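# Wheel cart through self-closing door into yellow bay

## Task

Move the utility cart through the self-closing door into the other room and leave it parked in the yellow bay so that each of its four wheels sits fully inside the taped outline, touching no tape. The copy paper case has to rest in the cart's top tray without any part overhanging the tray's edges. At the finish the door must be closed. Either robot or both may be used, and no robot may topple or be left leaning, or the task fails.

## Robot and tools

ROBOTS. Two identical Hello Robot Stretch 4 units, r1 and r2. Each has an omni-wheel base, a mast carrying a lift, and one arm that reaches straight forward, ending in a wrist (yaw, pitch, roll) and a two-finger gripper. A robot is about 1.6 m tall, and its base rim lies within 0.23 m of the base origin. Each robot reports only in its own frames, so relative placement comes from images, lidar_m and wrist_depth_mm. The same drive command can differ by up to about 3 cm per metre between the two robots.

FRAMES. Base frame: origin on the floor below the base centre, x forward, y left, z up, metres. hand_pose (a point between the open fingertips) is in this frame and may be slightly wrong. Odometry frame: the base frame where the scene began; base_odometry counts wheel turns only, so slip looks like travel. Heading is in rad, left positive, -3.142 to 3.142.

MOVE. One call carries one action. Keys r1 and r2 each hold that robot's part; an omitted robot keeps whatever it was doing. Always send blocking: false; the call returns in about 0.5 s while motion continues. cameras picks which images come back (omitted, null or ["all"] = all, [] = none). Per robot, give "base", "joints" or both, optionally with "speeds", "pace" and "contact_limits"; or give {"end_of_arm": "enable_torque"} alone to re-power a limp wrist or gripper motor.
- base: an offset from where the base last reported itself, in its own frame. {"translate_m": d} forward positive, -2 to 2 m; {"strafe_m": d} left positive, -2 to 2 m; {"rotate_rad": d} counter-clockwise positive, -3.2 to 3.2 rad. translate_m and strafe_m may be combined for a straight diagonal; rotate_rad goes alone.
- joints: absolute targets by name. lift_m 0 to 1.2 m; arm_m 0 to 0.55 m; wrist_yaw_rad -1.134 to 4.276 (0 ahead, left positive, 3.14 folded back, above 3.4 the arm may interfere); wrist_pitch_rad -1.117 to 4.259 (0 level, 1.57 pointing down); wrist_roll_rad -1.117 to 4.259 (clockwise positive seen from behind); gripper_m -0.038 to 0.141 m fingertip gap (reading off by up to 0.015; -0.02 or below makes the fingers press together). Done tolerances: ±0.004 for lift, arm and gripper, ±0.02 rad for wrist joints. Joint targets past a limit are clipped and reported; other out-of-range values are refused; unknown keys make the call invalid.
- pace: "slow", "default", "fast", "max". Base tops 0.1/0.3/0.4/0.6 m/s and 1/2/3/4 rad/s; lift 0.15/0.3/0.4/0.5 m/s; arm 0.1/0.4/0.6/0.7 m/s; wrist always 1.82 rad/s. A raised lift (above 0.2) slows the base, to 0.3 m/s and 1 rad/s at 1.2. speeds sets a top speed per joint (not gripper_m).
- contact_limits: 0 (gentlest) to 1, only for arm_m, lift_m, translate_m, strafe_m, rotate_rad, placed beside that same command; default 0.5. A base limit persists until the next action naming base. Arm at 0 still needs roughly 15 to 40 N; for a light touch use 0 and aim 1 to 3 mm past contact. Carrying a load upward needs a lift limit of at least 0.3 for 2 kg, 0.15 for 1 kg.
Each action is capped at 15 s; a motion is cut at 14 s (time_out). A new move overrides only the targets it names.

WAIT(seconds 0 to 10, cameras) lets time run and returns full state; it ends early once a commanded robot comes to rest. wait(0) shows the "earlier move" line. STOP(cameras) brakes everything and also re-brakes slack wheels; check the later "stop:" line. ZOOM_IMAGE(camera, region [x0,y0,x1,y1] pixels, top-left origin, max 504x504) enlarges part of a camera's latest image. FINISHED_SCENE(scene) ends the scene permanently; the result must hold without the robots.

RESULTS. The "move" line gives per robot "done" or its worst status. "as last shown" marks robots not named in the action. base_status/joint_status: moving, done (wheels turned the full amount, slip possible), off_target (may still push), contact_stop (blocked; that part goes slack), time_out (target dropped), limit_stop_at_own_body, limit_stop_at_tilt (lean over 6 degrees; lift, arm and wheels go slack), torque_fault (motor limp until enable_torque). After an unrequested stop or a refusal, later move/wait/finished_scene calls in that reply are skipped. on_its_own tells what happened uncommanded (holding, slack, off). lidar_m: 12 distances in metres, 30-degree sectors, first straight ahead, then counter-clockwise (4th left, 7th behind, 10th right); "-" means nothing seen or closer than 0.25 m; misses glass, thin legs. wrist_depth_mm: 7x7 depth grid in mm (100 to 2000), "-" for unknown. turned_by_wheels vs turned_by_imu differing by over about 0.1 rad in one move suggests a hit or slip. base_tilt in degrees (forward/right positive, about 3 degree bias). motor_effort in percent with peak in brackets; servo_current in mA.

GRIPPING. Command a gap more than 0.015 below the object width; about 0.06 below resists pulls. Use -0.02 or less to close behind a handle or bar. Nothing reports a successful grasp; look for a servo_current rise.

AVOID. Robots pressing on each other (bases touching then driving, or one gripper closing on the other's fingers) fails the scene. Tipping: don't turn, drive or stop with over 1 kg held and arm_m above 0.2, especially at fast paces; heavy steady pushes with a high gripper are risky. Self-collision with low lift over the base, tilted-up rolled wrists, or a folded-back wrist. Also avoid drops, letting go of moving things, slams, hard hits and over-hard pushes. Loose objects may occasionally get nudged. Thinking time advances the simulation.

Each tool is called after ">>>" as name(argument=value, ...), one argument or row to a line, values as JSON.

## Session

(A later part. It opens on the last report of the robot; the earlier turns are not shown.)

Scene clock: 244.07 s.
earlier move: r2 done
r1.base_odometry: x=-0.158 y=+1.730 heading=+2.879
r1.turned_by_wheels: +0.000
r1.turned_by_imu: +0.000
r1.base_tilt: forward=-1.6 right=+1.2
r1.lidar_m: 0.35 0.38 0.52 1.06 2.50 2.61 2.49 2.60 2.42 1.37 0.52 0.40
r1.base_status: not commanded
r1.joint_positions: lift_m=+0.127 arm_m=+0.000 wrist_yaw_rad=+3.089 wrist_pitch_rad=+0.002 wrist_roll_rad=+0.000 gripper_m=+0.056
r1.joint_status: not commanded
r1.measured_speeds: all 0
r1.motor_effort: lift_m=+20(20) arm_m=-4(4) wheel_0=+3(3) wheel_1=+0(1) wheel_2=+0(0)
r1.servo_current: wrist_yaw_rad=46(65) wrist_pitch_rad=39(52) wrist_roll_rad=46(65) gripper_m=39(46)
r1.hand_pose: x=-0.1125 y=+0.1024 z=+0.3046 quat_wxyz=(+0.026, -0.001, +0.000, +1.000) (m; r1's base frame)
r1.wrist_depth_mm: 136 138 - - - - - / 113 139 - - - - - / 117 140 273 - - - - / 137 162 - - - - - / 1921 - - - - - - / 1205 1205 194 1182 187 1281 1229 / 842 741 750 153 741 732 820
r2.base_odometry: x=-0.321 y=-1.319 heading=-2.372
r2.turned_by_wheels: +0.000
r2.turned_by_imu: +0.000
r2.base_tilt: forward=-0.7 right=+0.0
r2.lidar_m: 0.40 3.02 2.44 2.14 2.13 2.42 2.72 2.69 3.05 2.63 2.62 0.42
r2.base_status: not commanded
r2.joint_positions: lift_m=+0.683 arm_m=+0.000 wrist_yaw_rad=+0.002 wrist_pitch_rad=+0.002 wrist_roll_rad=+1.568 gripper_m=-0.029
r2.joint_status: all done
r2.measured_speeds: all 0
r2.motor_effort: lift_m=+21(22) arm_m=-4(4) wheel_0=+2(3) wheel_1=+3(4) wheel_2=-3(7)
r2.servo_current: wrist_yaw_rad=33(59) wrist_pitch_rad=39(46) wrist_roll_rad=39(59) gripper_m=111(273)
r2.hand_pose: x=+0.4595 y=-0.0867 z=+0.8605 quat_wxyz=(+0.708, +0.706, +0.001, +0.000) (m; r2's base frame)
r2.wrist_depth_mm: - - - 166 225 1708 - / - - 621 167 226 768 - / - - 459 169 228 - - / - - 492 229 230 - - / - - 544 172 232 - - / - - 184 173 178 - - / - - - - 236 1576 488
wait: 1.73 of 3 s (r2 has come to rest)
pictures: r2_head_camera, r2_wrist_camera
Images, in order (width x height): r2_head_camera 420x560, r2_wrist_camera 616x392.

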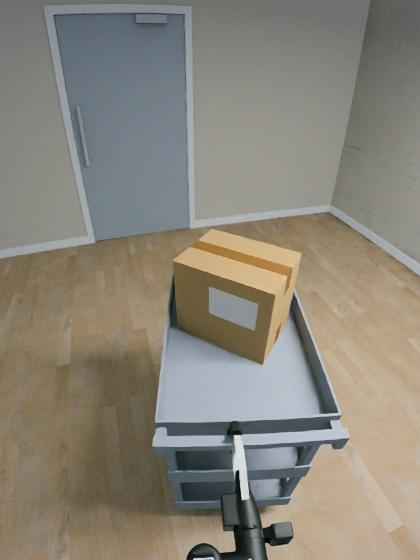

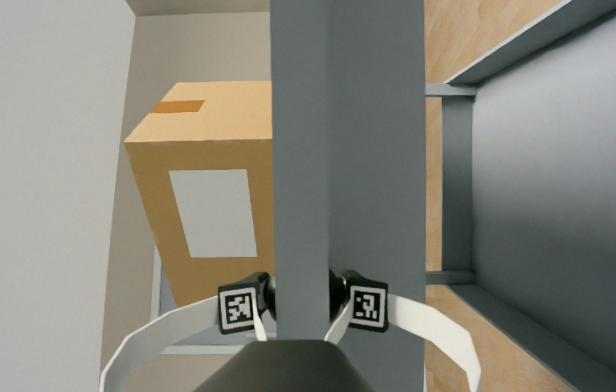

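>>> move(
  blocking=false,
  r2={"base":{"strafe_m":-0.12},"pace":"slow"},
  cameras=[],
)

>>> wait(
  seconds=4,
  cameras=["r2_wrist_camera","r2_head_camera"],
)

Scene clock: 259.10 s.
move: r2 moving
r1: as last shown
r1.base_tilt: forward=-1.6 right=+1.3
r1.lidar_m: 0.34 0.39 0.53 1.06 2.48 2.62 2.48 2.61 2.44 1.36 0.52 0.38
r1.servo_current: wrist_yaw_rad=39(52) wrist_pitch_rad=39(52) wrist_roll_rad=33(59) gripper_m=46(46)
r1.wrist_depth_mm: 136 139 - - - - - / 114 139 - - - - - / 117 140 273 - - - - / 137 162 - - - - - / 1921 - - - - - - / 1182 1205 194 1182 188 1281 1281 / 842 750 768 153 741 741 809
r2.base_odometry: x=-0.331 y=-1.309 heading=-2.372
r2.turned_by_wheels: +0.000
r2.turned_by_imu: +0.001
r2.base_tilt: forward=-0.7 right=+0.0
r2.lidar_m: 0.38 0.40 2.48 2.13 2.16 2.52 2.69 2.71 3.02 2.60 2.59 0.43
r2.base_status: strafe_m moving
r2.joint_positions: lift_m=+0.683 arm_m=+0.000 wrist_yaw_rad=+0.004 wrist_pitch_rad=+0.002 wrist_roll_rad=+1.568 gripper_m=-0.029
r2.joint_status: not commanded
r2.measured_speeds: translate_m=+0.000 strafe_m=-0.057 rotate_rad=-0.002 lift_m=+0.000 arm_m=+0.000 wrist_yaw_rad=+0.000 wrist_pitch_rad=+0.000 wrist_roll_rad=+0.000
r2.motor_effort: lift_m=+21(21) arm_m=-4(4) wheel_0=+9(15) wheel_1=-9(9) wheel_2=-1(2)
r2.servo_current: wrist_yaw_rad=46(52) wrist_pitch_rad=39(46) wrist_roll_rad=52(59) gripper_m=111(111)
r2.hand_pose: x=+0.4597 y=-0.0863 z=+0.8605 quat_wxyz=(+0.708, +0.706, +0.002, +0.001) (m; r2's base frame)
r2.wrist_depth_mm: - - - 165 224 1708 - / - - - 166 225 768 - / - - 459 167 226 - - / - - 488 227 229 - - / - - 539 170 229 - - / - - 184 171 179 - - / - - - - 232 1618 492
pictures: none
No camera images: "cameras" was empty.

Scene clock: 260.93 s.
earlier move: r2 done
r1.base_odometry: x=-0.158 y=+1.730 heading=+2.879
r1.turned_by_wheels: +0.000
r1.turned_by_imu: +0.000
r1.base_tilt: forward=-1.6 right=+1.3
r1.lidar_m: 0.35 0.37 0.50 1.08 2.47 2.60 2.51 2.62 2.43 1.35 0.53 0.39
r1.base_status: not commanded
r1.joint_positions: lift_m=+0.127 arm_m=+0.000 wrist_yaw_rad=+3.089 wrist_pitch_rad=+0.002 wrist_roll_rad=+0.000 gripper_m=+0.056
r1.joint_status: not commanded
r1.measured_speeds: all 0
r1.motor_effort: lift_m=+20(20) arm_m=-4(4) wheel_0=+2(3) wheel_1=+0(1) wheel_2=+0(0)
r1.servo_current: wrist_yaw_rad=52(78) wrist_pitch_rad=46(52) wrist_roll_rad=39(72) gripper_m=46(52)
r1.hand_pose: x=-0.1125 y=+0.1024 z=+0.3046 quat_wxyz=(+0.026, -0.001, +0.000, +1.000) (m; r1's base frame)
r1.wrist_depth_mm: 136 138 - - - - - / 113 139 - - - - - / 117 140 273 - - - - / 137 162 - - - - - / 1983 - - - - - - / 1205 1160 194 1182 187 1255 1255 / 831 741 750 153 750 741 820
r2.base_odometry: x=-0.405 y=-1.233 heading=-2.372
r2.turned_by_wheels: +0.000
r2.turned_by_imu: +0.000
r2.base_tilt: forward=-0.7 right=+0.0
r2.lidar_m: 0.37 0.39 2.61 2.24 2.25 2.64 2.68 2.69 2.94 2.52 2.51 0.42
r2.base_status: done
r2.joint_positions: lift_m=+0.683 arm_m=+0.000 wrist_yaw_rad=+0.004 wrist_pitch_rad=+0.003 wrist_roll_rad=+1.568 gripper_m=-0.029
r2.joint_status: not commanded
r2.measured_speeds: all 0
r2.motor_effort: lift_m=+21(21) arm_m=-4(4) wheel_0=+5(15) wheel_1=-4(9) wheel_2=+0(2)
r2.servo_current: wrist_yaw_rad=52(65) wrist_pitch_rad=39(52) wrist_roll_rad=59(59) gripper_m=98(117)
r2.hand_pose: x=+0.4597 y=-0.0862 z=+0.8601 quat_wxyz=(+0.708, +0.706, +0.003, +0.000) (m; r2's base frame)
r2.wrist_depth_mm: - - - 186 251 1661 1160 / - - - 183 245 1661 - / - - 647 180 240 809 - / - 496 466 177 236 842 - / - - 492 173 232 820 - / - - 186 170 179 - - / - - 569 - 224 - -
wait: 1.83 of 4 s (r2 has come to rest)
pictures: r2_head_camera, r2_wrist_camera
Images, in order (width x height): r2_head_camera 420x560, r2_wrist_camera 616x392.

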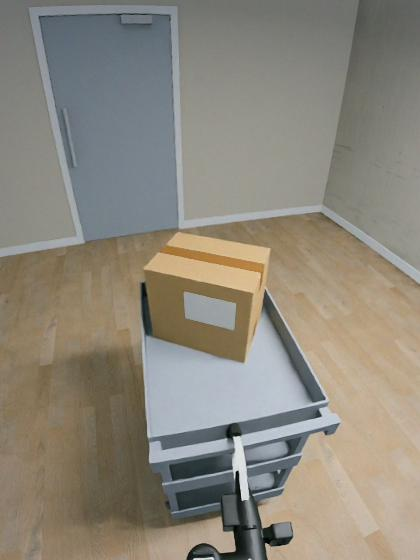

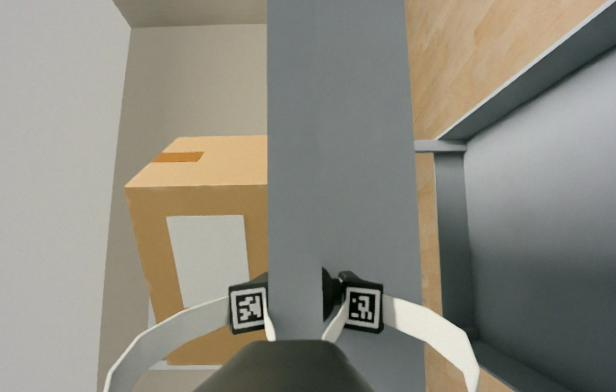

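>>> move(
  blocking=false,
  r2={"base":{"rotate_rad":0.287},"pace":"slow"},
  cameras=[],
)

>>> wait(
  seconds=3,
  cameras=["r2_wrist_camera","r2_head_camera"],
)

>>> move(
  blocking=false,
  r2={"base":{"strafe_m":-0.21},"pace":"slow"},
  cameras=[],
)

>>> wait(
  seconds=4,
  cameras=["r2_wrist_camera","r2_head_camera"],
)

Scene clock: 269.10 s.
move: r2 moving
r1: as last shown
r1.lidar_m: 0.35 0.38 0.50 1.07 2.51 2.65 2.51 2.56 2.42 1.38 0.52 0.39
r1.servo_current: wrist_yaw_rad=39(59) wrist_pitch_rad=39(46) wrist_roll_rad=39(65) gripper_m=52(52)
r1.wrist_depth_mm: 137 138 - - - - - / 113 139 - - - - - / 117 139 273 - - - - / 137 162 - - - - - / 1921 - - - - - - / 1182 1182 193 1182 187 1281 1255 / 854 750 759 153 759 732 809
r2.base_odometry: x=-0.405 y=-1.233 heading=-2.247
r2.turned_by_wheels: +0.125
r2.turned_by_imu: +0.121
r2.base_tilt: forward=-0.6 right=+0.0
r2.lidar_m: 0.38 3.15 2.46 2.24 2.26 2.88 2.68 2.73 2.73 2.50 2.55 0.43
r2.base_status: rotate_rad moving
r2.joint_positions: lift_m=+0.683 arm_m=+0.000 wrist_yaw_rad=-0.006 wrist_pitch_rad=+0.003 wrist_roll_rad=+1.568 gripper_m=-0.029
r2.joint_status: not commanded
r2.measured_speeds: translate_m=+0.000 strafe_m=-0.001 rotate_rad=+0.495 lift_m=+0.000 arm_m=+0.000 wrist_yaw_rad=+0.000 wrist_pitch_rad=+0.000 wrist_roll_rad=+0.000
r2.motor_effort: lift_m=+21(21) arm_m=-4(4) wheel_0=-9(10) wheel_1=-9(9) wheel_2=-11(13)
r2.servo_current: wrist_yaw_rad=59(65) wrist_pitch_rad=39(46) wrist_roll_rad=59(59) gripper_m=98(104)
r2.hand_pose: x=+0.4588 y=-0.0891 z=+0.8601 quat_wxyz=(+0.708, +0.706, -0.001, -0.003) (m; r2's base frame)
r2.wrist_depth_mm: - - - 168 229 1618 492 / - - - 229 229 768 - / - - 484 169 229 831 - / - - 477 169 230 831 - / - - 521 169 229 820 - / - - 186 169 179 - - / - - - - 229 1576 -
pictures: none
No camera images: "cameras" was empty.

Scene clock: 269.97 s.
earlier move: r2 done
r1.base_odometry: x=-0.158 y=+1.730 heading=+2.879
r1.turned_by_wheels: +0.000
r1.turned_by_imu: +0.000
r1.base_tilt: forward=-1.6 right=+1.2
r1.lidar_m: 0.35 0.38 0.50 1.08 2.47 2.61 2.50 2.61 2.41 1.35 0.53 0.39
r1.base_status: not commanded
r1.joint_positions: lift_m=+0.127 arm_m=+0.000 wrist_yaw_rad=+3.089 wrist_pitch_rad=+0.002 wrist_roll_rad=+0.000 gripper_m=+0.056
r1.joint_status: not commanded
r1.measured_speeds: all 0
r1.motor_effort: lift_m=+20(20) arm_m=-4(4) wheel_0=+3(3) wheel_1=+0(1) wheel_2=+0(0)
r1.servo_current: wrist_yaw_rad=39(65) wrist_pitch_rad=46(46) wrist_roll_rad=39(65) gripper_m=39(52)
r1.hand_pose: x=-0.1125 y=+0.1024 z=+0.3046 quat_wxyz=(+0.026, -0.001, +0.000, +1.000) (m; r1's base frame)
r1.wrist_depth_mm: 136 138 - - - - - / 114 139 - - - - - / 117 140 273 - - - - / 137 162 - - - - - / 1921 - - - - - - / 1182 1182 194 1160 187 1281 1255 / 842 759 750 153 750 732 809
r2.base_odometry: x=-0.405 y=-1.233 heading=-2.086
r2.turned_by_wheels: +0.161
r2.turned_by_imu: +0.157
r2.base_tilt: forward=-0.7 right=+0.1
r2.lidar_m: 0.42 3.11 2.33 2.23 2.31 2.79 2.69 2.82 2.60 2.48 0.48 0.42
r2.base_status: done
r2.joint_positions: lift_m=+0.683 arm_m=+0.000 wrist_yaw_rad=-0.005 wrist_pitch_rad=+0.003 wrist_roll_rad=+1.568 gripper_m=-0.029
r2.joint_status: not commanded
r2.measured_speeds: all 0
r2.motor_effort: lift_m=+21(21) arm_m=-4(4) wheel_0=-6(11) wheel_1=-4(9) wheel_2=-7(13)
r2.servo_current: wrist_yaw_rad=39(65) wrist_pitch_rad=46(46) wrist_roll_rad=52(65) gripper_m=98(104)
r2.hand_pose: x=+0.4589 y=-0.0889 z=+0.8601 quat_wxyz=(+0.708, +0.706, -0.001, -0.003) (m; r2's base frame)
r2.wrist_depth_mm: - - 488 131 185 - - / - 418 415 136 194 759 - / - 469 462 142 205 - - / - - 539 151 213 - - / - - - 157 224 - - / - - 186 167 179 1464 484 / - - - - - 1661 1160
wait: 0.87 of 3 s (r2 has come to rest)
pictures: r2_head_camera, r2_wrist_camera
Images, in order (width x height): r2_head_camera 420x560, r2_wrist_camera 616x392.

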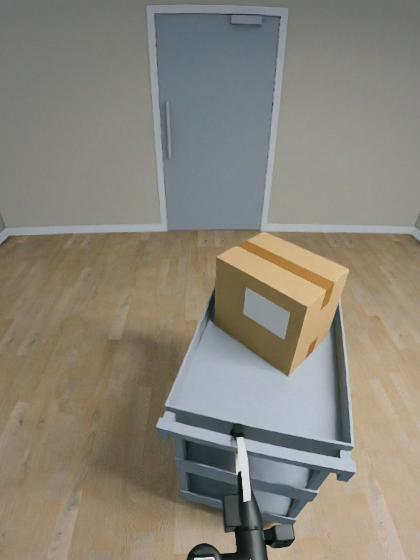

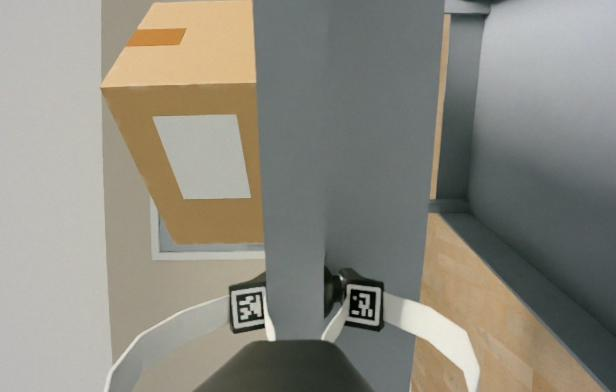

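Scene clock: 270.47 s.
move: r2 moving
r1: as last shown
r1.base_tilt: forward=-1.6 right=+1.3
r1.lidar_m: 0.34 0.37 0.53 1.07 2.46 2.64 2.49 2.58 2.41 1.37 0.52 0.38
r1.servo_current: wrist_yaw_rad=52(59) wrist_pitch_rad=39(46) wrist_roll_rad=52(65) gripper_m=39(46)
r1.wrist_depth_mm: 136 139 - - - - - / 113 139 - - - - - / 118 139 274 - - - - / 137 161 - - - - - / - - - - - - - / 1182 1205 193 1160 187 1255 1229 / 842 750 750 153 741 741 820
r2.base_odometry: x=-0.417 y=-1.226 heading=-2.086
r2.turned_by_wheels: +0.000
r2.turned_by_imu: +0.000
r2.base_tilt: forward=-0.7 right=+0.0
r2.lidar_m: 0.42 3.15 2.33 2.26 2.35 2.78 2.69 2.82 2.56 2.49 2.60 0.40
r2.base_status: strafe_m moving
r2.joint_positions: lift_m=+0.683 arm_m=+0.000 wrist_yaw_rad=-0.001 wrist_pitch_rad=+0.003 wrist_roll_rad=+1.568 gripper_m=-0.029
r2.joint_status: not commanded
r2.measured_speeds: translate_m=+0.000 strafe_m=-0.055 rotate_rad=-0.001 lift_m=+0.000 arm_m=+0.000 wrist_yaw_rad=+0.021 wrist_pitch_rad=+0.000 wrist_roll_rad=+0.000
r2.motor_effort: lift_m=+21(21) arm_m=-4(4) wheel_0=+11(11) wheel_1=-6(9) wheel_2=+1(7)
r2.servo_current: wrist_yaw_rad=52(65) wrist_pitch_rad=46(46) wrist_roll_rad=52(59) gripper_m=91(98)
r2.hand_pose: x=+0.4592 y=-0.0877 z=+0.8601 quat_wxyz=(+0.708, +0.706, +0.001, -0.001) (m; r2's base frame)
r2.wrist_depth_mm: - - 477 130 183 - - / - 415 413 134 192 759 - / - 473 466 141 204 - - / - - 535 149 211 - - / - - - 156 223 1863 - / - - 187 166 179 1576 484 / - - - - - 1661 1182
pictures: none
No camera images: "cameras" was empty.

Scene clock: 273.20 s.
earlier move: r2 done
r1.base_odometry: x=-0.158 y=+1.730 heading=+2.879
r1.turned_by_wheels: +0.000
r1.turned_by_imu: +0.000
r1.base_tilt: forward=-1.6 right=+1.3
r1.lidar_m: 0.36 0.39 0.53 1.07 2.46 2.61 2.50 2.58 2.41 1.37 0.52 0.39
r1.base_status: not commanded
r1.joint_positions: lift_m=+0.127 arm_m=+0.000 wrist_yaw_rad=+3.089 wrist_pitch_rad=+0.002 wrist_roll_rad=+0.000 gripper_m=+0.056
r1.joint_status: not commanded
r1.measured_speeds: all 0
r1.motor_effort: lift_m=+20(20) arm_m=-4(4) wheel_0=+3(3) wheel_1=+0(1) wheel_2=+0(0)
r1.servo_current: wrist_yaw_rad=65(65) wrist_pitch_rad=39(52) wrist_roll_rad=65(72) gripper_m=46(46)
r1.hand_pose: x=-0.1125 y=+0.1024 z=+0.3046 quat_wxyz=(+0.026, -0.001, +0.000, +1.000) (m; r1's base frame)
r1.wrist_depth_mm: 136 139 - - - - - / 113 139 - - - - - / 118 140 273 - - - - / 137 162 - - - - - / 1921 - - - - - - / 1182 1205 193 1182 188 1255 1229 / 842 741 750 153 750 741 831
r2.base_odometry: x=-0.587 y=-1.129 heading=-2.086
r2.turned_by_wheels: +0.000
r2.turned_by_imu: +0.000
r2.base_tilt: forward=-0.7 right=+0.0
r2.lidar_m: 0.39 0.42 2.54 2.45 2.57 2.75 2.69 2.82 2.39 2.29 2.39 0.43
r2.base_status: done
r2.joint_positions: lift_m=+0.683 arm_m=+0.000 wrist_yaw_rad=+0.001 wrist_pitch_rad=+0.003 wrist_roll_rad=+1.568 gripper_m=-0.029
r2.joint_status: not commanded
r2.measured_speeds: all 0
r2.motor_effort: lift_m=+21(21) arm_m=-4(4) wheel_0=+4(14) wheel_1=-3(9) wheel_2=+0(7)
r2.servo_current: wrist_yaw_rad=33(65) wrist_pitch_rad=39(52) wrist_roll_rad=39(59) gripper_m=91(104)
r2.hand_pose: x=+0.4594 y=-0.0870 z=+0.8601 quat_wxyz=(+0.708, +0.706, +0.002, -0.001) (m; r2's base frame)
r2.wrist_depth_mm: - - - 165 225 1661 - / - - - 166 225 732 - / - - 466 166 227 831 - / - - 480 167 229 831 - / - - 521 168 229 842 - / - - 186 169 180 - - / - - - - 231 1576 480
wait: 2.73 of 4 s (r2 has come to rest)
pictures: r2_head_camera, r2_wrist_camera
Images, in order (width x height): r2_head_camera 420x560, r2_wrist_camera 616x392.

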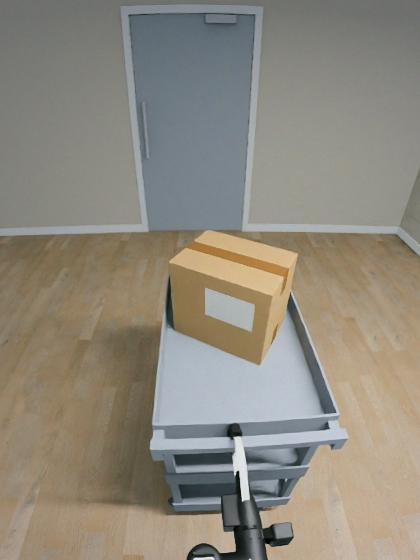

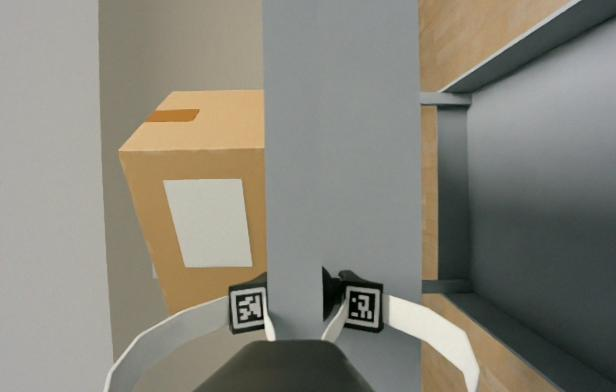

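>>> move(
  blocking=false,
  r1={"base":{"translate_m":0.6},"pace":"slow","contact_limits":{"translate_m":0.9}},
  r2={"base":{"strafe_m":-0.18},"pace":"slow"},
  cameras=[],
)

>>> wait(
  seconds=3,
  cameras=["r1_head_camera"],
)

>>> wait(
  seconds=5,
  cameras=["r1_head_camera","r1_head_left_camera","r2_head_camera","r2_wrist_camera"],
)

Scene clock: 293.60 s.
move: r1 moving; r2 moving
r1.base_odometry: x=-0.170 y=+1.733 heading=+2.880
r1.turned_by_wheels: +0.000
r1.turned_by_imu: +0.000
r1.base_tilt: forward=-1.6 right=+1.2
r1.lidar_m: 0.32 0.36 0.51 1.05 2.48 2.61 2.51 2.63 2.45 1.32 0.50 0.37
r1.base_status: translate_m moving
r1.joint_positions: lift_m=+0.127 arm_m=+0.000 wrist_yaw_rad=+3.089 wrist_pitch_rad=+0.002 wrist_roll_rad=+0.000 gripper_m=+0.056
r1.joint_status: not commanded
r1.measured_speeds: translate_m=+0.048 strafe_m=+0.000 rotate_rad=-0.001 lift_m=+0.000 arm_m=+0.000 wrist_yaw_rad=+0.000 wrist_pitch_rad=+0.000 wrist_roll_rad=+0.000
r1.motor_effort: lift_m=+20(20) arm_m=-4(4) wheel_0=+3(6) wheel_1=+3(4) wheel_2=-6(6)
r1.servo_current: wrist_yaw_rad=65(65) wrist_pitch_rad=46(46) wrist_roll_rad=46(59) gripper_m=46(46)
r1.contact_limits: translate_m 0.9
r1.hand_pose: x=-0.1125 y=+0.1024 z=+0.3046 quat_wxyz=(+0.026, -0.001, +0.000, +1.000) (m; r1's base frame)
r1.wrist_depth_mm: 136 138 - - - - - / 113 139 - - - - - / 118 139 273 - - - - / 137 162 - - - - - / 1983 - - - - - - / 1205 1182 194 1229 187 1281 1229 / 842 750 750 143 741 778 820
r2.base_odometry: x=-0.600 y=-1.122 heading=-2.086
r2.turned_by_wheels: +0.000
r2.turned_by_imu: +0.001
r2.base_tilt: forward=-0.7 right=+0.0
r2.lidar_m: 0.38 0.46 2.56 2.47 2.57 2.76 2.66 2.83 2.36 2.27 2.38 0.42
r2.base_status: strafe_m moving
r2.joint_positions: lift_m=+0.683 arm_m=+0.000 wrist_yaw_rad=+0.001 wrist_pitch_rad=+0.003 wrist_roll_rad=+1.568 gripper_m=-0.029
r2.joint_status: not commanded
r2.measured_speeds: translate_m=+0.000 strafe_m=-0.057 rotate_rad=+0.000 lift_m=+0.000 arm_m=+0.000 wrist_yaw_rad=+0.000 wrist_pitch_rad=+0.000 wrist_roll_rad=+0.000
r2.motor_effort: lift_m=+21(21) arm_m=-4(4) wheel_0=+7(12) wheel_1=-6(9) wheel_2=+0(2)
r2.servo_current: wrist_yaw_rad=46(59) wrist_pitch_rad=39(46) wrist_roll_rad=39(59) gripper_m=98(104)
r2.hand_pose: x=+0.4594 y=-0.0870 z=+0.8601 quat_wxyz=(+0.708, +0.706, +0.002, -0.001) (m; r2's base frame)
r2.wrist_depth_mm: - - - 167 227 1661 - / - - - 167 227 750 - / - - 477 167 229 831 - / - - 477 168 228 831 - / - - 525 168 229 831 - / - - 185 169 180 - - / - - - - 230 1576 492
pictures: none
No camera images: "cameras" was empty.

Scene clock: 296.03 s.
earlier move: r1 moving; r2 done
r1.base_odometry: x=-0.393 y=+1.793 heading=+2.880
r1.turned_by_wheels: +0.001
r1.turned_by_imu: +0.005
r1.base_tilt: forward=-1.6 right=+1.3
r1.lidar_m: - 0.25 0.26 0.51 2.51 2.88 2.74 2.86 2.42 0.43 0.36 0.25
r1.base_status: translate_m moving
r1.joint_positions: lift_m=+0.127 arm_m=+0.000 wrist_yaw_rad=+3.089 wrist_pitch_rad=+0.002 wrist_roll_rad=+0.000 gripper_m=+0.056
r1.joint_status: not commanded
r1.measured_speeds: translate_m=+0.100 strafe_m=-0.001 rotate_rad=+0.002 lift_m=+0.000 arm_m=+0.000 wrist_yaw_rad=+0.000 wrist_pitch_rad=+0.000 wrist_roll_rad=+0.000
r1.motor_effort: lift_m=+20(20) arm_m=-4(4) wheel_0=+21(27) wheel_1=+11(19) wheel_2=-19(22)
r1.servo_current: wrist_yaw_rad=46(72) wrist_pitch_rad=46(46) wrist_roll_rad=52(65) gripper_m=39(52)
r1.contact_limits: translate_m 0.9
r1.hand_pose: x=-0.1125 y=+0.1024 z=+0.3046 quat_wxyz=(+0.026, -0.001, +0.000, +1.000) (m; r1's base frame)
r1.wrist_depth_mm: - 137 - - - - - / - 138 - - - - - / 112 138 212 - - - - / 129 141 - - - - - / 1661 - - - - - - / 1205 1182 193 1308 187 1308 1060 / 842 759 750 788 798 759 809
r2.base_odometry: x=-0.744 y=-1.041 heading=-2.086
r2.turned_by_wheels: +0.000
r2.turned_by_imu: +0.000
r2.base_tilt: forward=-0.7 right=+0.1
r2.lidar_m: 0.32 0.36 2.72 2.64 2.71 2.78 2.70 2.84 2.17 2.11 2.22 0.47
r2.base_status: done
r2.joint_positions: lift_m=+0.683 arm_m=+0.000 wrist_yaw_rad=+0.001 wrist_pitch_rad=+0.003 wrist_roll_rad=+1.568 gripper_m=-0.029
r2.joint_status: not commanded
r2.measured_speeds: all 0
r2.motor_effort: lift_m=+21(21) arm_m=-4(4) wheel_0=+4(12) wheel_1=-3(9) wheel_2=+0(2)
r2.servo_current: wrist_yaw_rad=52(59) wrist_pitch_rad=39(52) wrist_roll_rad=39(65) gripper_m=91(104)
r2.hand_pose: x=+0.4594 y=-0.0870 z=+0.8601 quat_wxyz=(+0.708, +0.706, +0.002, -0.001) (m; r2's base frame)
r2.wrist_depth_mm: - - - 206 276 1661 1160 / - - - 198 264 1708 500 / - - - 189 252 788 - / - - 508 182 244 842 - / - - 480 176 235 831 - / - - 186 169 180 - - / - - 530 - 220 - -
wait: 2.43 of 3 s (r2 has come to rest)
pictures: r1_head_camera
Images, in order (width x height): r1_head_camera 420x560.

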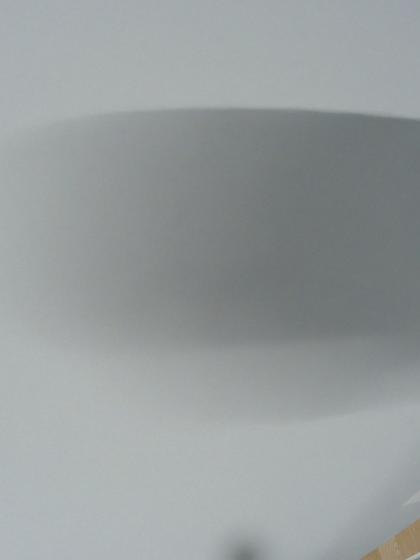

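Scene clock: 300.37 s.
earlier move: r1 done
r1.base_odometry: x=-0.737 y=+1.885 heading=+2.880
r1.turned_by_wheels: -0.001
r1.turned_by_imu: +0.003
r1.base_tilt: forward=-1.6 right=+1.3
r1.lidar_m: 0.25 0.25 0.25 0.25 0.48 3.22 3.14 3.22 0.44 0.56 2.36 0.37
r1.base_status: done
r1.joint_positions: lift_m=+0.127 arm_m=-0.001 wrist_yaw_rad=+3.103 wrist_pitch_rad=+0.002 wrist_roll_rad=+0.000 gripper_m=+0.056
r1.joint_status: not commanded
r1.measured_speeds: all 0
r1.motor_effort: lift_m=+20(20) arm_m=+12(12) wheel_0=+5(27) wheel_1=+11(19) wheel_2=-11(22)
r1.servo_current: wrist_yaw_rad=85(98) wrist_pitch_rad=39(52) wrist_roll_rad=46(72) gripper_m=46(52)
r1.contact_limits: translate_m 0.9
r1.hand_pose: x=-0.1146 y=+0.0984 z=+0.3046 quat_wxyz=(+0.019, -0.001, +0.000, +1.000) (m; r1's base frame)
r1.wrist_depth_mm: - 136 - - - - - / - 135 193 - - - - / 106 135 181 - - - - / 122 137 271 - - - - / 1708 - - - - - - / 1205 1205 193 1205 187 1182 1160 / 854 750 759 809 798 778 820
r2.base_odometry: x=-0.744 y=-1.041 heading=-2.086
r2.turned_by_wheels: +0.000
r2.turned_by_imu: +0.001
r2.base_tilt: forward=-0.7 right=+0.1
r2.lidar_m: 0.35 0.36 2.72 2.63 2.72 2.79 2.68 2.83 2.20 2.10 2.23 0.47
r2.base_status: done
r2.joint_positions: lift_m=+0.683 arm_m=+0.000 wrist_yaw_rad=+0.001 wrist_pitch_rad=+0.003 wrist_roll_rad=+1.568 gripper_m=-0.029
r2.joint_status: not commanded
r2.measured_speeds: all 0
r2.motor_effort: lift_m=+21(21) arm_m=-4(5) wheel_0=+4(12) wheel_1=-3(9) wheel_2=+0(2)
r2.servo_current: wrist_yaw_rad=46(65) wrist_pitch_rad=39(52) wrist_roll_rad=52(65) gripper_m=98(104)
r2.hand_pose: x=+0.4594 y=-0.0870 z=+0.8601 quat_wxyz=(+0.708, +0.706, +0.002, -0.001) (m; r2's base frame)
r2.wrist_depth_mm: - - - 207 276 1618 1138 / - - - 198 265 1618 500 / - - - 190 253 788 - / - - 508 182 243 842 - / - - 480 176 235 809 - / - - 186 168 180 - - / - - 535 - 222 - -
wait: 4.33 of 5 s (r1 has come to rest)
pictures: r1_head_camera, r1_head_left_camera, r2_head_camera, r2_wrist_camera
Images, in order (width x height): r1_head_camera 420x560, r1_head_left_camera 420x672, r2_head_camera 420x560, r2_wrist_camera 616x392.

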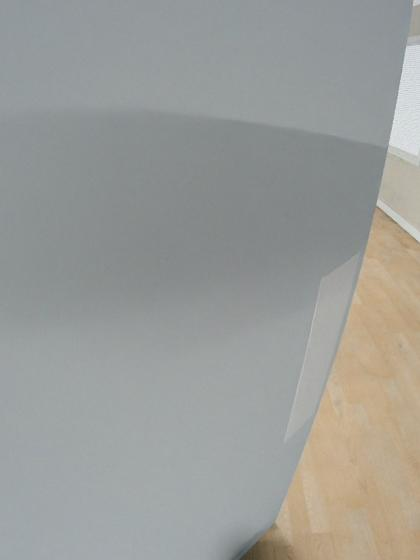

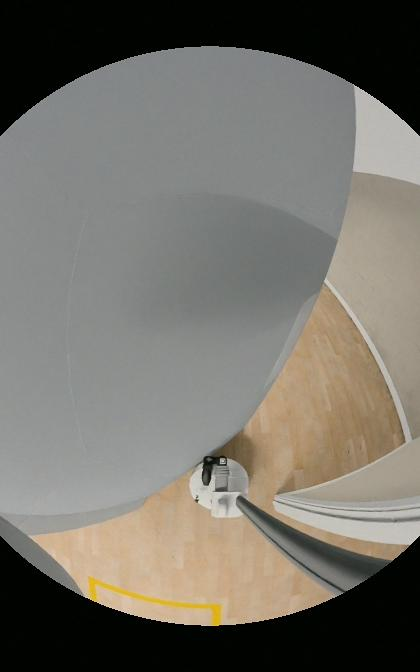

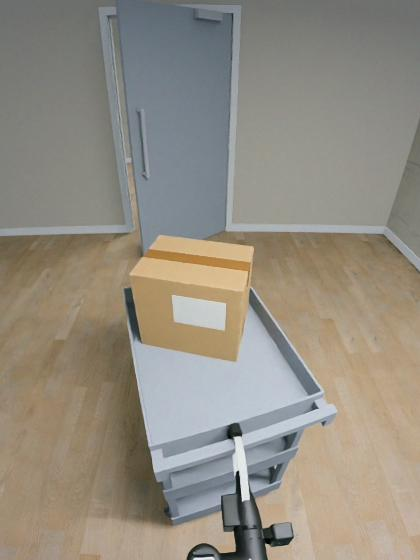

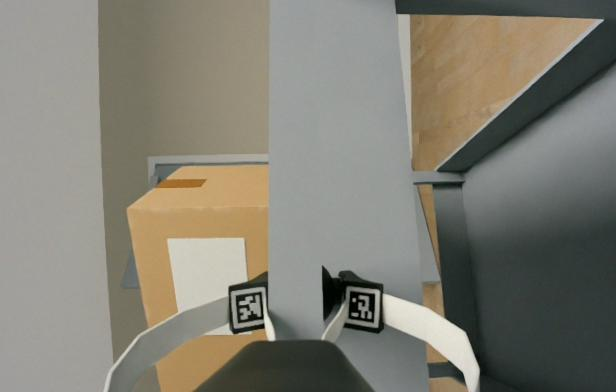

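>>> move(
  blocking=false,
  r1={"base":{"translate_m":0.5},"pace":"slow","contact_limits":{"translate_m":0.9}},
  cameras=[],
)

>>> wait(
  seconds=6.5,
  cameras=["r1_head_camera","r1_head_left_camera","r1_head_right_camera","r2_head_camera"],
)

Scene clock: 309.23 s.
move: r1 moving
r1.base_odometry: x=-0.749 y=+1.889 heading=+2.880
r1.turned_by_wheels: +0.000
r1.turned_by_imu: +0.000
r1.base_tilt: forward=-1.6 right=+1.3
r1.lidar_m: 0.25 0.25 0.25 0.25 0.46 3.26 3.15 3.23 0.44 0.61 2.37 0.40
r1.base_status: translate_m moving
r1.joint_positions: lift_m=+0.127 arm_m=-0.001 wrist_yaw_rad=+3.103 wrist_pitch_rad=+0.002 wrist_roll_rad=+0.000 gripper_m=+0.056
r1.joint_status: not commanded
r1.measured_speeds: translate_m=+0.049 strafe_m=+0.000 rotate_rad=-0.001 lift_m=+0.000 arm_m=+0.000 wrist_yaw_rad=+0.000 wrist_pitch_rad=+0.000 wrist_roll_rad=+0.000
r1.motor_effort: lift_m=+20(20) arm_m=+12(12) wheel_0=+6(10) wheel_1=+13(15) wheel_2=-16(17)
r1.servo_current: wrist_yaw_rad=85(104) wrist_pitch_rad=46(46) wrist_roll_rad=65(65) gripper_m=39(46)
r1.contact_limits: translate_m 0.9
r1.hand_pose: x=-0.1146 y=+0.0984 z=+0.3046 quat_wxyz=(+0.019, -0.001, +0.000, +1.000) (m; r1's base frame)
r1.wrist_depth_mm: - 136 - - - - - / - 135 191 - - - - / 106 134 181 - - - - / 122 137 272 - - - - / 1708 - - - - - - / 1182 1205 193 1205 187 1160 1160 / 854 750 768 798 788 788 809
r2: as last shown
r2.turned_by_imu: +0.000
r2.lidar_m: 0.34 0.36 2.73 2.62 2.71 2.80 2.70 2.83 2.20 2.11 2.24 0.47
r2.motor_effort: lift_m=+21(21) arm_m=-4(4) wheel_0=+4(4) wheel_1=-3(3) wheel_2=+0(0)
r2.servo_current: wrist_yaw_rad=39(52) wrist_pitch_rad=39(46) wrist_roll_rad=52(52) gripper_m=91(104)
r2.wrist_depth_mm: - - - 207 274 1661 1138 / - - - 198 265 1661 500 / - - - 189 252 788 - / - - 512 182 243 842 - / - - 480 176 236 831 - / - - 186 169 180 - - / - - 535 - 220 - -
pictures: none
No camera images: "cameras" was empty.

Scene clock: 315.00 s.
earlier move: r1 done
r1.base_odometry: x=-1.220 y=+2.014 heading=+2.880
r1.turned_by_wheels: +0.000
r1.turned_by_imu: -0.001
r1.base_tilt: forward=-1.6 right=+1.3
r1.lidar_m: 1.43 0.25 3.39 0.25 0.25 0.60 3.68 0.76 0.93 2.28 2.37 3.17
r1.base_status: done
r1.joint_positions: lift_m=+0.127 arm_m=+0.000 wrist_yaw_rad=+3.092 wrist_pitch_rad=+0.002 wrist_roll_rad=+0.000 gripper_m=+0.056
r1.joint_status: not commanded
r1.measured_speeds: all 0
r1.motor_effort: lift_m=+20(20) arm_m=+5(12) wheel_0=+3(10) wheel_1=+8(17) wheel_2=-6(17)
r1.servo_current: wrist_yaw_rad=39(104) wrist_pitch_rad=33(52) wrist_roll_rad=52(72) gripper_m=33(52)
r1.contact_limits: translate_m 0.9
r1.hand_pose: x=-0.1129 y=+0.1016 z=+0.3046 quat_wxyz=(+0.025, -0.001, +0.000, +1.000) (m; r1's base frame)
r1.wrist_depth_mm: - 136 - - - - 359 / - 137 - - - - 324 / 109 137 202 - - - 373 / 124 138 - - - - 377 / 778 - - - - 1863 377 / 976 1182 195 1205 187 1060 370 / 788 750 750 798 788 668 364
r2.base_odometry: x=-0.744 y=-1.041 heading=-2.086
r2.turned_by_wheels: +0.000
r2.turned_by_imu: +0.001
r2.base_tilt: forward=-0.7 right=+0.0
r2.lidar_m: 0.34 0.36 2.72 2.61 2.70 2.78 2.71 2.83 2.21 2.12 2.22 0.42
r2.base_status: not commanded
r2.joint_positions: lift_m=+0.683 arm_m=+0.000 wrist_yaw_rad=+0.001 wrist_pitch_rad=+0.003 wrist_roll_rad=+1.568 gripper_m=-0.029
r2.joint_status: not commanded
r2.measured_speeds: all 0
r2.motor_effort: lift_m=+21(21) arm_m=-4(4) wheel_0=+4(5) wheel_1=-3(3) wheel_2=+0(1)
r2.servo_current: wrist_yaw_rad=59(59) wrist_pitch_rad=39(52) wrist_roll_rad=46(65) gripper_m=91(104)
r2.hand_pose: x=+0.4594 y=-0.0870 z=+0.8601 quat_wxyz=(+0.708, +0.706, +0.002, -0.001) (m; r2's base frame)
r2.wrist_depth_mm: - - - 207 274 1661 1138 / - - - 199 264 1708 500 / - - - 189 252 788 - / - - 508 182 242 854 - / - 1983 484 177 234 831 - / - - 186 169 180 - - / - - 535 - 220 - -
wait: 5.77 of 6.5 s (r1 has come to rest)
pictures: r1_head_camera, r1_head_left_camera, r1_head_right_camera, r2_head_camera
Images, in order (width x height): r1_head_camera 420x560, r1_head_left_camera 420x672, r1_head_right_camera 420x672, r2_head_camera 420x560.

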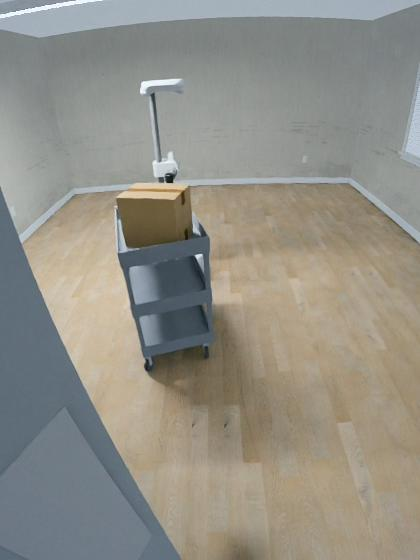

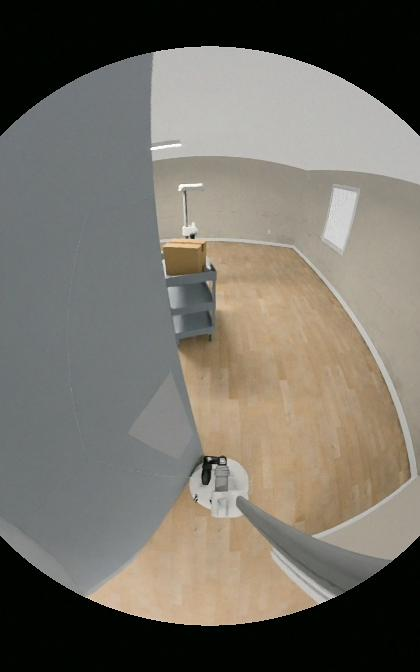

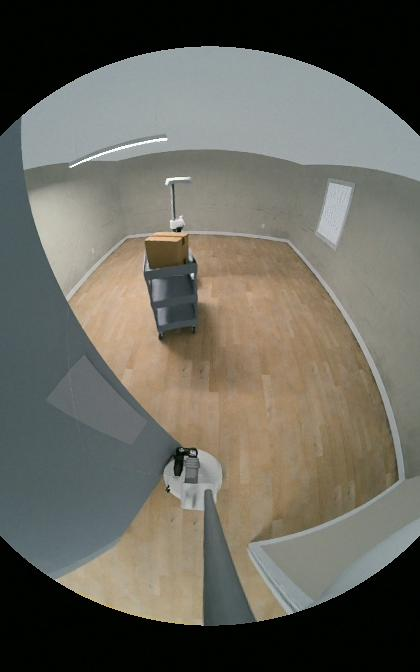

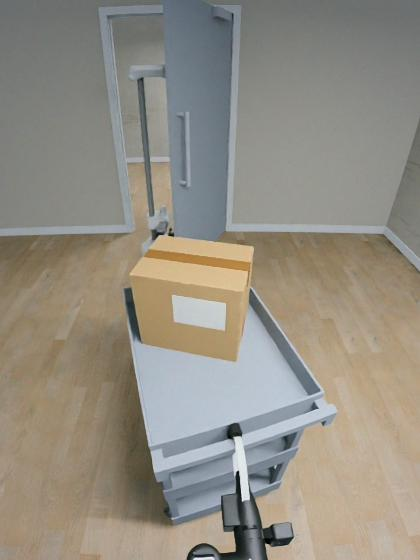

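>>> move(
  blocking=false,
  r1={"base":{"translate_m":0.22,"strafe_m":0.4},"pace":"slow","contact_limits":{"translate_m":0.9,"strafe_m":0.9}},
  cameras=[],
)

>>> wait(
  seconds=6.5,
  cameras=["r1_head_camera","r1_head_left_camera","r1_head_right_camera","r2_head_camera"],
)

r1: "contact_limits": translate_m and strafe_m are given together and make one move, which takes one limit: state it under one of them only
Scene clock: 320.60 s.
r1.base_odometry: x=-1.220 y=+2.014 heading=+2.880
r1.turned_by_wheels: +0.000
r1.turned_by_imu: +0.000
r1.base_tilt: forward=-1.6 right=+1.2
r1.lidar_m: 1.43 0.25 3.43 0.25 0.26 0.59 3.68 0.77 0.92 2.29 2.37 3.18
r1.base_status: done
r1.joint_positions: lift_m=+0.127 arm_m=+0.000 wrist_yaw_rad=+3.092 wrist_pitch_rad=+0.002 wrist_roll_rad=+0.000 gripper_m=+0.056
r1.joint_status: not commanded
r1.measured_speeds: all 0
r1.motor_effort: lift_m=+20(20) arm_m=+5(12) wheel_0=+2(10) wheel_1=+8(17) wheel_2=-6(17)
r1.servo_current: wrist_yaw_rad=39(104) wrist_pitch_rad=39(52) wrist_roll_rad=65(72) gripper_m=46(52)
r1.contact_limits: translate_m 0.9
r1.hand_pose: x=-0.1129 y=+0.1016 z=+0.3046 quat_wxyz=(+0.025, -0.001, +0.000, +1.000) (m; r1's base frame)
r1.wrist_depth_mm: - 136 - - - - 359 / - 137 - - - - 324 / 109 137 203 - - - 373 / 124 138 - - - - 375 / 768 - - - - 1921 375 / 991 1182 194 1205 187 1060 373 / 788 759 750 809 798 668 366
r2.base_odometry: x=-0.744 y=-1.041 heading=-2.086
r2.turned_by_wheels: +0.000
r2.turned_by_imu: +0.000
r2.base_tilt: forward=-0.7 right=+0.0
r2.lidar_m: 0.35 0.38 2.74 2.64 2.70 2.79 2.70 2.82 2.17 2.12 2.23 0.46
r2.base_status: not commanded
r2.joint_positions: lift_m=+0.683 arm_m=+0.000 wrist_yaw_rad=+0.001 wrist_pitch_rad=+0.003 wrist_roll_rad=+1.568 gripper_m=-0.029
r2.joint_status: not commanded
r2.measured_speeds: all 0
r2.motor_effort: lift_m=+21(21) arm_m=-4(4) wheel_0=+4(5) wheel_1=-3(3) wheel_2=+0(1)
r2.servo_current: wrist_yaw_rad=46(59) wrist_pitch_rad=39(52) wrist_roll_rad=39(65) gripper_m=98(104)
r2.hand_pose: x=+0.4594 y=-0.0870 z=+0.8601 quat_wxyz=(+0.708, +0.706, +0.002, -0.001) (m; r2's base frame)
r2.wrist_depth_mm: - - - 206 274 1618 1160 / - - - 198 263 1661 500 / - - - 190 253 788 - / - - 508 182 242 854 - / - 1921 480 177 235 831 - / - - 187 169 180 - - / - - 530 - 220 - -
pictures: none

not run: a call was refused earlier in this reply.

>>> move(
  blocking=false,
  r1={"base":{"translate_m":0.22,"strafe_m":0.4},"pace":"slow","contact_limits":{"translate_m":0.9}},
  cameras=[],
)

>>> wait(
  seconds=6.5,
  cameras=["r1_head_camera","r1_head_left_camera","r1_head_right_camera","r2_head_camera"],
)

Scene clock: 327.93 s.
move: r1 moving
r1.base_odometry: x=-1.229 y=+2.005 heading=+2.880
r1.turned_by_wheels: +0.000
r1.turned_by_imu: +0.000
r1.base_tilt: forward=-1.6 right=+1.3
r1.lidar_m: 1.43 0.25 3.37 0.25 0.25 0.58 3.68 0.76 0.94 2.28 2.38 3.18
r1.base_status: translate_m moving; strafe_m moving
r1.joint_positions: lift_m=+0.127 arm_m=+0.000 wrist_yaw_rad=+3.092 wrist_pitch_rad=+0.002 wrist_roll_rad=+0.000 gripper_m=+0.056
r1.joint_status: not commanded
r1.measured_speeds: translate_m=+0.025 strafe_m=+0.043 rotate_rad=-0.001 lift_m=+0.000 arm_m=+0.000 wrist_yaw_rad=+0.000 wrist_pitch_rad=+0.000 wrist_roll_rad=+0.000
r1.motor_effort: lift_m=+20(20) arm_m=+5(5) wheel_0=-7(7) wheel_1=+13(16) wheel_2=-7(8)
r1.servo_current: wrist_yaw_rad=52(65) wrist_pitch_rad=39(46) wrist_roll_rad=59(59) gripper_m=39(52)
r1.contact_limits: translate_m 0.9
r1.hand_pose: x=-0.1129 y=+0.1016 z=+0.3046 quat_wxyz=(+0.025, -0.001, +0.000, +1.000) (m; r1's base frame)
r1.wrist_depth_mm: - 137 - - - - 303 / - 137 - - - - 343 / 109 137 203 - - - 351 / 124 138 - - - - 353 / 831 - - - - 1808 353 / 976 1182 195 1160 187 1078 349 / 798 750 750 788 788 484 345
r2.base_odometry: x=-0.744 y=-1.041 heading=-2.086
r2.turned_by_wheels: +0.000
r2.turned_by_imu: +0.000
r2.base_tilt: forward=-0.7 right=+0.1
r2.lidar_m: 0.33 0.35 2.75 2.63 2.70 2.78 2.70 2.81 2.22 2.11 2.24 0.45
r2.base_status: not commanded
r2.joint_positions: lift_m=+0.683 arm_m=+0.000 wrist_yaw_rad=+0.001 wrist_pitch_rad=+0.003 wrist_roll_rad=+1.568 gripper_m=-0.029
r2.joint_status: not commanded
r2.measured_speeds: all 0
r2.motor_effort: lift_m=+21(21) arm_m=-4(4) wheel_0=+4(4) wheel_1=-3(4) wheel_2=+0(0)
r2.servo_current: wrist_yaw_rad=52(52) wrist_pitch_rad=46(46) wrist_roll_rad=59(65) gripper_m=91(98)
r2.hand_pose: x=+0.4594 y=-0.0870 z=+0.8601 quat_wxyz=(+0.708, +0.706, +0.002, -0.001) (m; r2's base frame)
r2.wrist_depth_mm: - - - 206 274 1618 1160 / - - - 197 264 1661 504 / - - - 189 252 798 - / - - 504 182 243 842 - / - 1921 480 177 235 831 - / - - 186 169 180 - - / - - 530 - 220 - -
pictures: none
No camera images: "cameras" was empty.

Scene clock: 333.27 s.
earlier move: r1 done
r1.base_odometry: x=-1.536 y=+1.685 heading=+2.880
r1.turned_by_wheels: +0.000
r1.turned_by_imu: +0.004
r1.base_tilt: forward=-1.6 right=+1.3
r1.lidar_m: 1.13 3.01 0.25 - 0.25 0.27 0.62 1.20 1.20 2.69 2.79 3.73
r1.base_status: done
r1.joint_positions: lift_m=+0.127 arm_m=+0.000 wrist_yaw_rad=+3.092 wrist_pitch_rad=+0.002 wrist_roll_rad=+0.000 gripper_m=+0.056
r1.joint_status: not commanded
r1.measured_speeds: all 0
r1.motor_effort: lift_m=+20(20) arm_m=+5(5) wheel_0=-5(11) wheel_1=+6(16) wheel_2=-1(8)
r1.servo_current: wrist_yaw_rad=46(72) wrist_pitch_rad=39(52) wrist_roll_rad=52(72) gripper_m=46(52)
r1.contact_limits: translate_m 0.9
r1.hand_pose: x=-0.1129 y=+0.1016 z=+0.3046 quat_wxyz=(+0.025, -0.001, +0.000, +1.000) (m; r1's base frame)
r1.wrist_depth_mm: - 137 - - 343 217 - / - 137 - - 347 208 - / 109 138 202 - 349 208 161 / 124 138 - - 351 209 161 / 1661 - - - 353 211 161 / 1205 1205 193 1182 191 210 161 / 854 759 759 143 320 186 -
r2.base_odometry: x=-0.744 y=-1.041 heading=-2.086
r2.turned_by_wheels: +0.000
r2.turned_by_imu: +0.001
r2.base_tilt: forward=-0.7 right=+0.1
r2.lidar_m: 0.34 0.34 2.74 2.64 2.73 2.80 2.69 2.82 2.20 2.08 2.22 0.46
r2.base_status: not commanded
r2.joint_positions: lift_m=+0.683 arm_m=+0.000 wrist_yaw_rad=+0.001 wrist_pitch_rad=+0.003 wrist_roll_rad=+1.568 gripper_m=-0.029
r2.joint_status: not commanded
r2.measured_speeds: all 0
r2.motor_effort: lift_m=+21(21) arm_m=-4(5) wheel_0=+4(5) wheel_1=-3(4) wheel_2=+0(1)
r2.servo_current: wrist_yaw_rad=52(59) wrist_pitch_rad=46(52) wrist_roll_rad=46(65) gripper_m=98(104)
r2.hand_pose: x=+0.4594 y=-0.0870 z=+0.8601 quat_wxyz=(+0.708, +0.706, +0.002, -0.001) (m; r2's base frame)
r2.wrist_depth_mm: - - - 207 276 1708 1138 / - - - 199 264 1661 504 / - - - 189 252 1618 - / - - 508 182 244 - - / - - 484 176 235 831 - / - - 186 169 180 - - / - - 530 - 220 - -
wait: 5.33 of 6.5 s (r1 has come to rest)
pictures: r1_head_camera, r1_head_left_camera, r1_head_right_camera, r2_head_camera
Images, in order (width x height): r1_head_camera 420x560, r1_head_left_camera 420x672, r1_head_right_camera 420x672, r2_head_camera 420x560.

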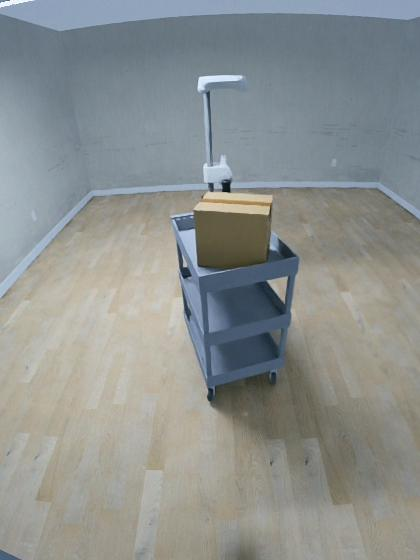

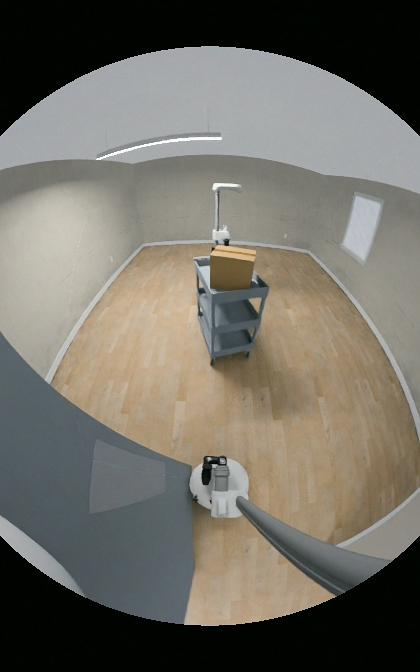

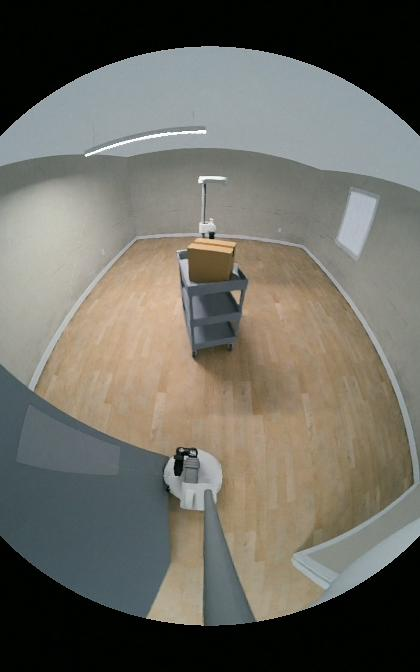

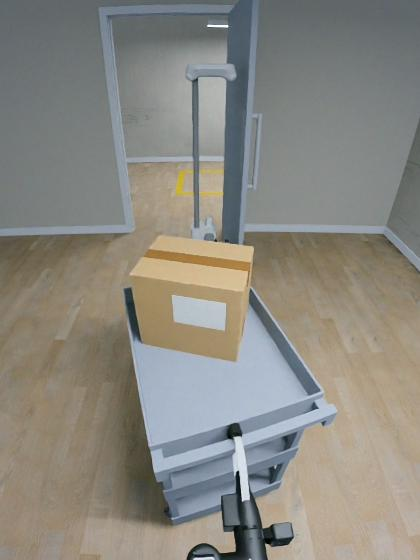

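>>> move(
  blocking=false,
  r1={"base":{"translate_m":-0.06,"strafe_m":0.3},"pace":"slow","contact_limits":{"translate_m":0.8}},
  cameras=[],
)

>>> wait(
  seconds=6,
  cameras=["r1_head_left_camera","r1_head_right_camera","r2_head_camera"],
)

Scene clock: 341.10 s.
move: r1 moving
r1.base_odometry: x=-1.537 y=+1.672 heading=+2.881
r1.turned_by_wheels: +0.000
r1.turned_by_imu: +0.000
r1.base_tilt: forward=-1.6 right=+1.3
r1.lidar_m: 1.11 2.97 0.25 - 0.25 0.26 0.61 1.22 1.22 2.69 2.79 1.32
r1.base_status: translate_m moving; strafe_m moving
r1.joint_positions: lift_m=+0.127 arm_m=+0.000 wrist_yaw_rad=+3.092 wrist_pitch_rad=+0.002 wrist_roll_rad=+0.000 gripper_m=+0.056
r1.joint_status: not commanded
r1.measured_speeds: translate_m=-0.011 strafe_m=+0.051 rotate_rad=+0.002 lift_m=+0.000 arm_m=+0.000 wrist_yaw_rad=+0.000 wrist_pitch_rad=+0.000 wrist_roll_rad=+0.000
r1.motor_effort: lift_m=+20(20) arm_m=+5(5) wheel_0=-12(14) wheel_1=+10(10) wheel_2=+6(6)
r1.servo_current: wrist_yaw_rad=59(72) wrist_pitch_rad=46(46) wrist_roll_rad=46(52) gripper_m=39(46)
r1.contact_limits: translate_m 0.8
r1.hand_pose: x=-0.1129 y=+0.1016 z=+0.3046 quat_wxyz=(+0.025, -0.001, +0.000, +1.000) (m; r1's base frame)
r1.wrist_depth_mm: - 136 - - 336 216 - / - 137 - - 342 206 - / 109 137 202 - 343 207 160 / 124 138 - - 342 208 161 / 1618 - - 1863 345 208 161 / 1182 1205 194 1078 191 208 161 / 854 750 759 154 317 186 -
r2: as last shown
r2.turned_by_imu: +0.000
r2.base_tilt: forward=-0.7 right=+0.0
r2.lidar_m: 0.36 0.38 2.73 2.61 2.73 2.79 2.67 2.83 2.21 2.10 2.22 0.46
r2.motor_effort: lift_m=+21(21) arm_m=-4(4) wheel_0=+4(4) wheel_1=-3(3) wheel_2=+0(0)
r2.servo_current: wrist_yaw_rad=52(52) wrist_pitch_rad=39(46) wrist_roll_rad=52(59) gripper_m=98(104)
r2.wrist_depth_mm: - - - 206 274 1661 1138 / - - - 199 265 1618 500 / - - - 190 252 788 - / - - 508 182 243 - - / - - 480 176 234 831 - / - - 187 169 180 - - / - - 530 - 221 - -
pictures: none
No camera images: "cameras" was empty.

Scene clock: 343.17 s.
earlier move: r1 contact_stop
r1.base_odometry: x=-1.546 y=+1.531 heading=+2.872
r1.turned_by_wheels: -0.008
r1.turned_by_imu: -0.045
r1.base_tilt: forward=-1.6 right=+1.2
r1.lidar_m: 1.12 2.94 0.25 - 0.25 0.25 0.42 3.90 1.27 2.73 2.87 1.28
r1.base_status: translate_m contact_stop (by the wheels' count: -0.030 of -0.060); strafe_m contact_stop (by the wheels' count: +0.151 of +0.300)
r1.joint_positions: lift_m=+0.127 arm_m=+0.000 wrist_yaw_rad=+3.092 wrist_pitch_rad=+0.002 wrist_roll_rad=+0.000 gripper_m=+0.056
r1.joint_status: not commanded
r1.measured_speeds: all 0
r1.on_its_own: the wheels are slack since a contact_stop
r1.motor_effort: lift_m=+20(20) arm_m=+4(5) wheel_0=+0(33) wheel_1=+0(33) wheel_2=+0(16)
r1.servo_current: wrist_yaw_rad=39(78) wrist_pitch_rad=39(52) wrist_roll_rad=46(78) gripper_m=39(52)
r1.contact_limits: translate_m 0.8
r1.hand_pose: x=-0.1128 y=+0.1017 z=+0.3046 quat_wxyz=(+0.025, -0.001, +0.000, +1.000) (m; r1's base frame)
r1.wrist_depth_mm: - 137 - 439 278 194 - / - 137 - 442 281 195 - / 111 138 211 445 282 196 160 / 128 142 290 449 285 197 160 / 1756 - - 455 285 197 161 / 1182 1229 194 455 190 198 161 / 854 750 750 143 268 180 -
r2.base_odometry: x=-0.744 y=-1.041 heading=-2.086
r2.turned_by_wheels: +0.000
r2.turned_by_imu: +0.000
r2.base_tilt: forward=-0.7 right=+0.1
r2.lidar_m: 0.35 0.35 2.70 2.61 2.70 2.80 2.69 2.81 2.17 2.10 2.22 0.43
r2.base_status: not commanded
r2.joint_positions: lift_m=+0.683 arm_m=+0.000 wrist_yaw_rad=+0.001 wrist_pitch_rad=+0.003 wrist_roll_rad=+1.568 gripper_m=-0.029
r2.joint_status: not commanded
r2.measured_speeds: all 0
r2.motor_effort: lift_m=+21(21) arm_m=-4(4) wheel_0=+4(5) wheel_1=-3(4) wheel_2=+0(1)
r2.servo_current: wrist_yaw_rad=46(59) wrist_pitch_rad=39(46) wrist_roll_rad=39(65) gripper_m=98(104)
r2.hand_pose: x=+0.4594 y=-0.0870 z=+0.8601 quat_wxyz=(+0.708, +0.706, +0.002, -0.001) (m; r2's base frame)
r2.wrist_depth_mm: - - - 206 276 1618 1160 / - - - 198 264 1708 508 / - - - 189 252 759 - / - - 508 183 242 820 - / - - 480 176 235 831 - / - - 186 169 180 - - / - - 530 - 220 - -
wait: 2.07 of 6 s (r1 has come to rest)
pictures: r1_head_left_camera, r1_head_right_camera, r2_head_camera
Images, in order (width x height): r1_head_left_camera 420x672, r1_head_right_camera 420x672, r2_head_camera 420x560.

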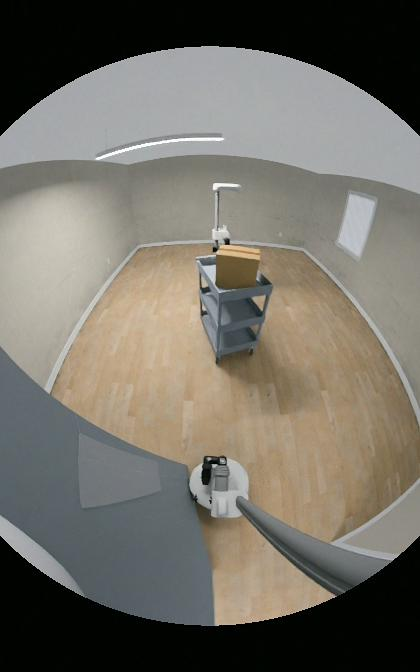

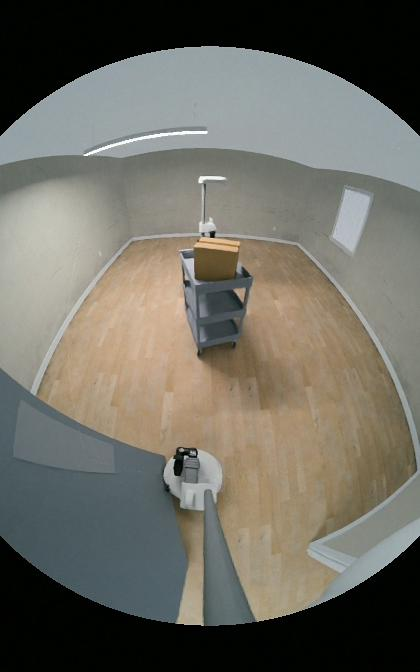

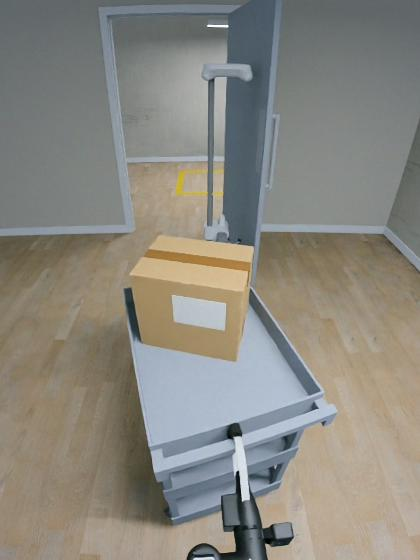

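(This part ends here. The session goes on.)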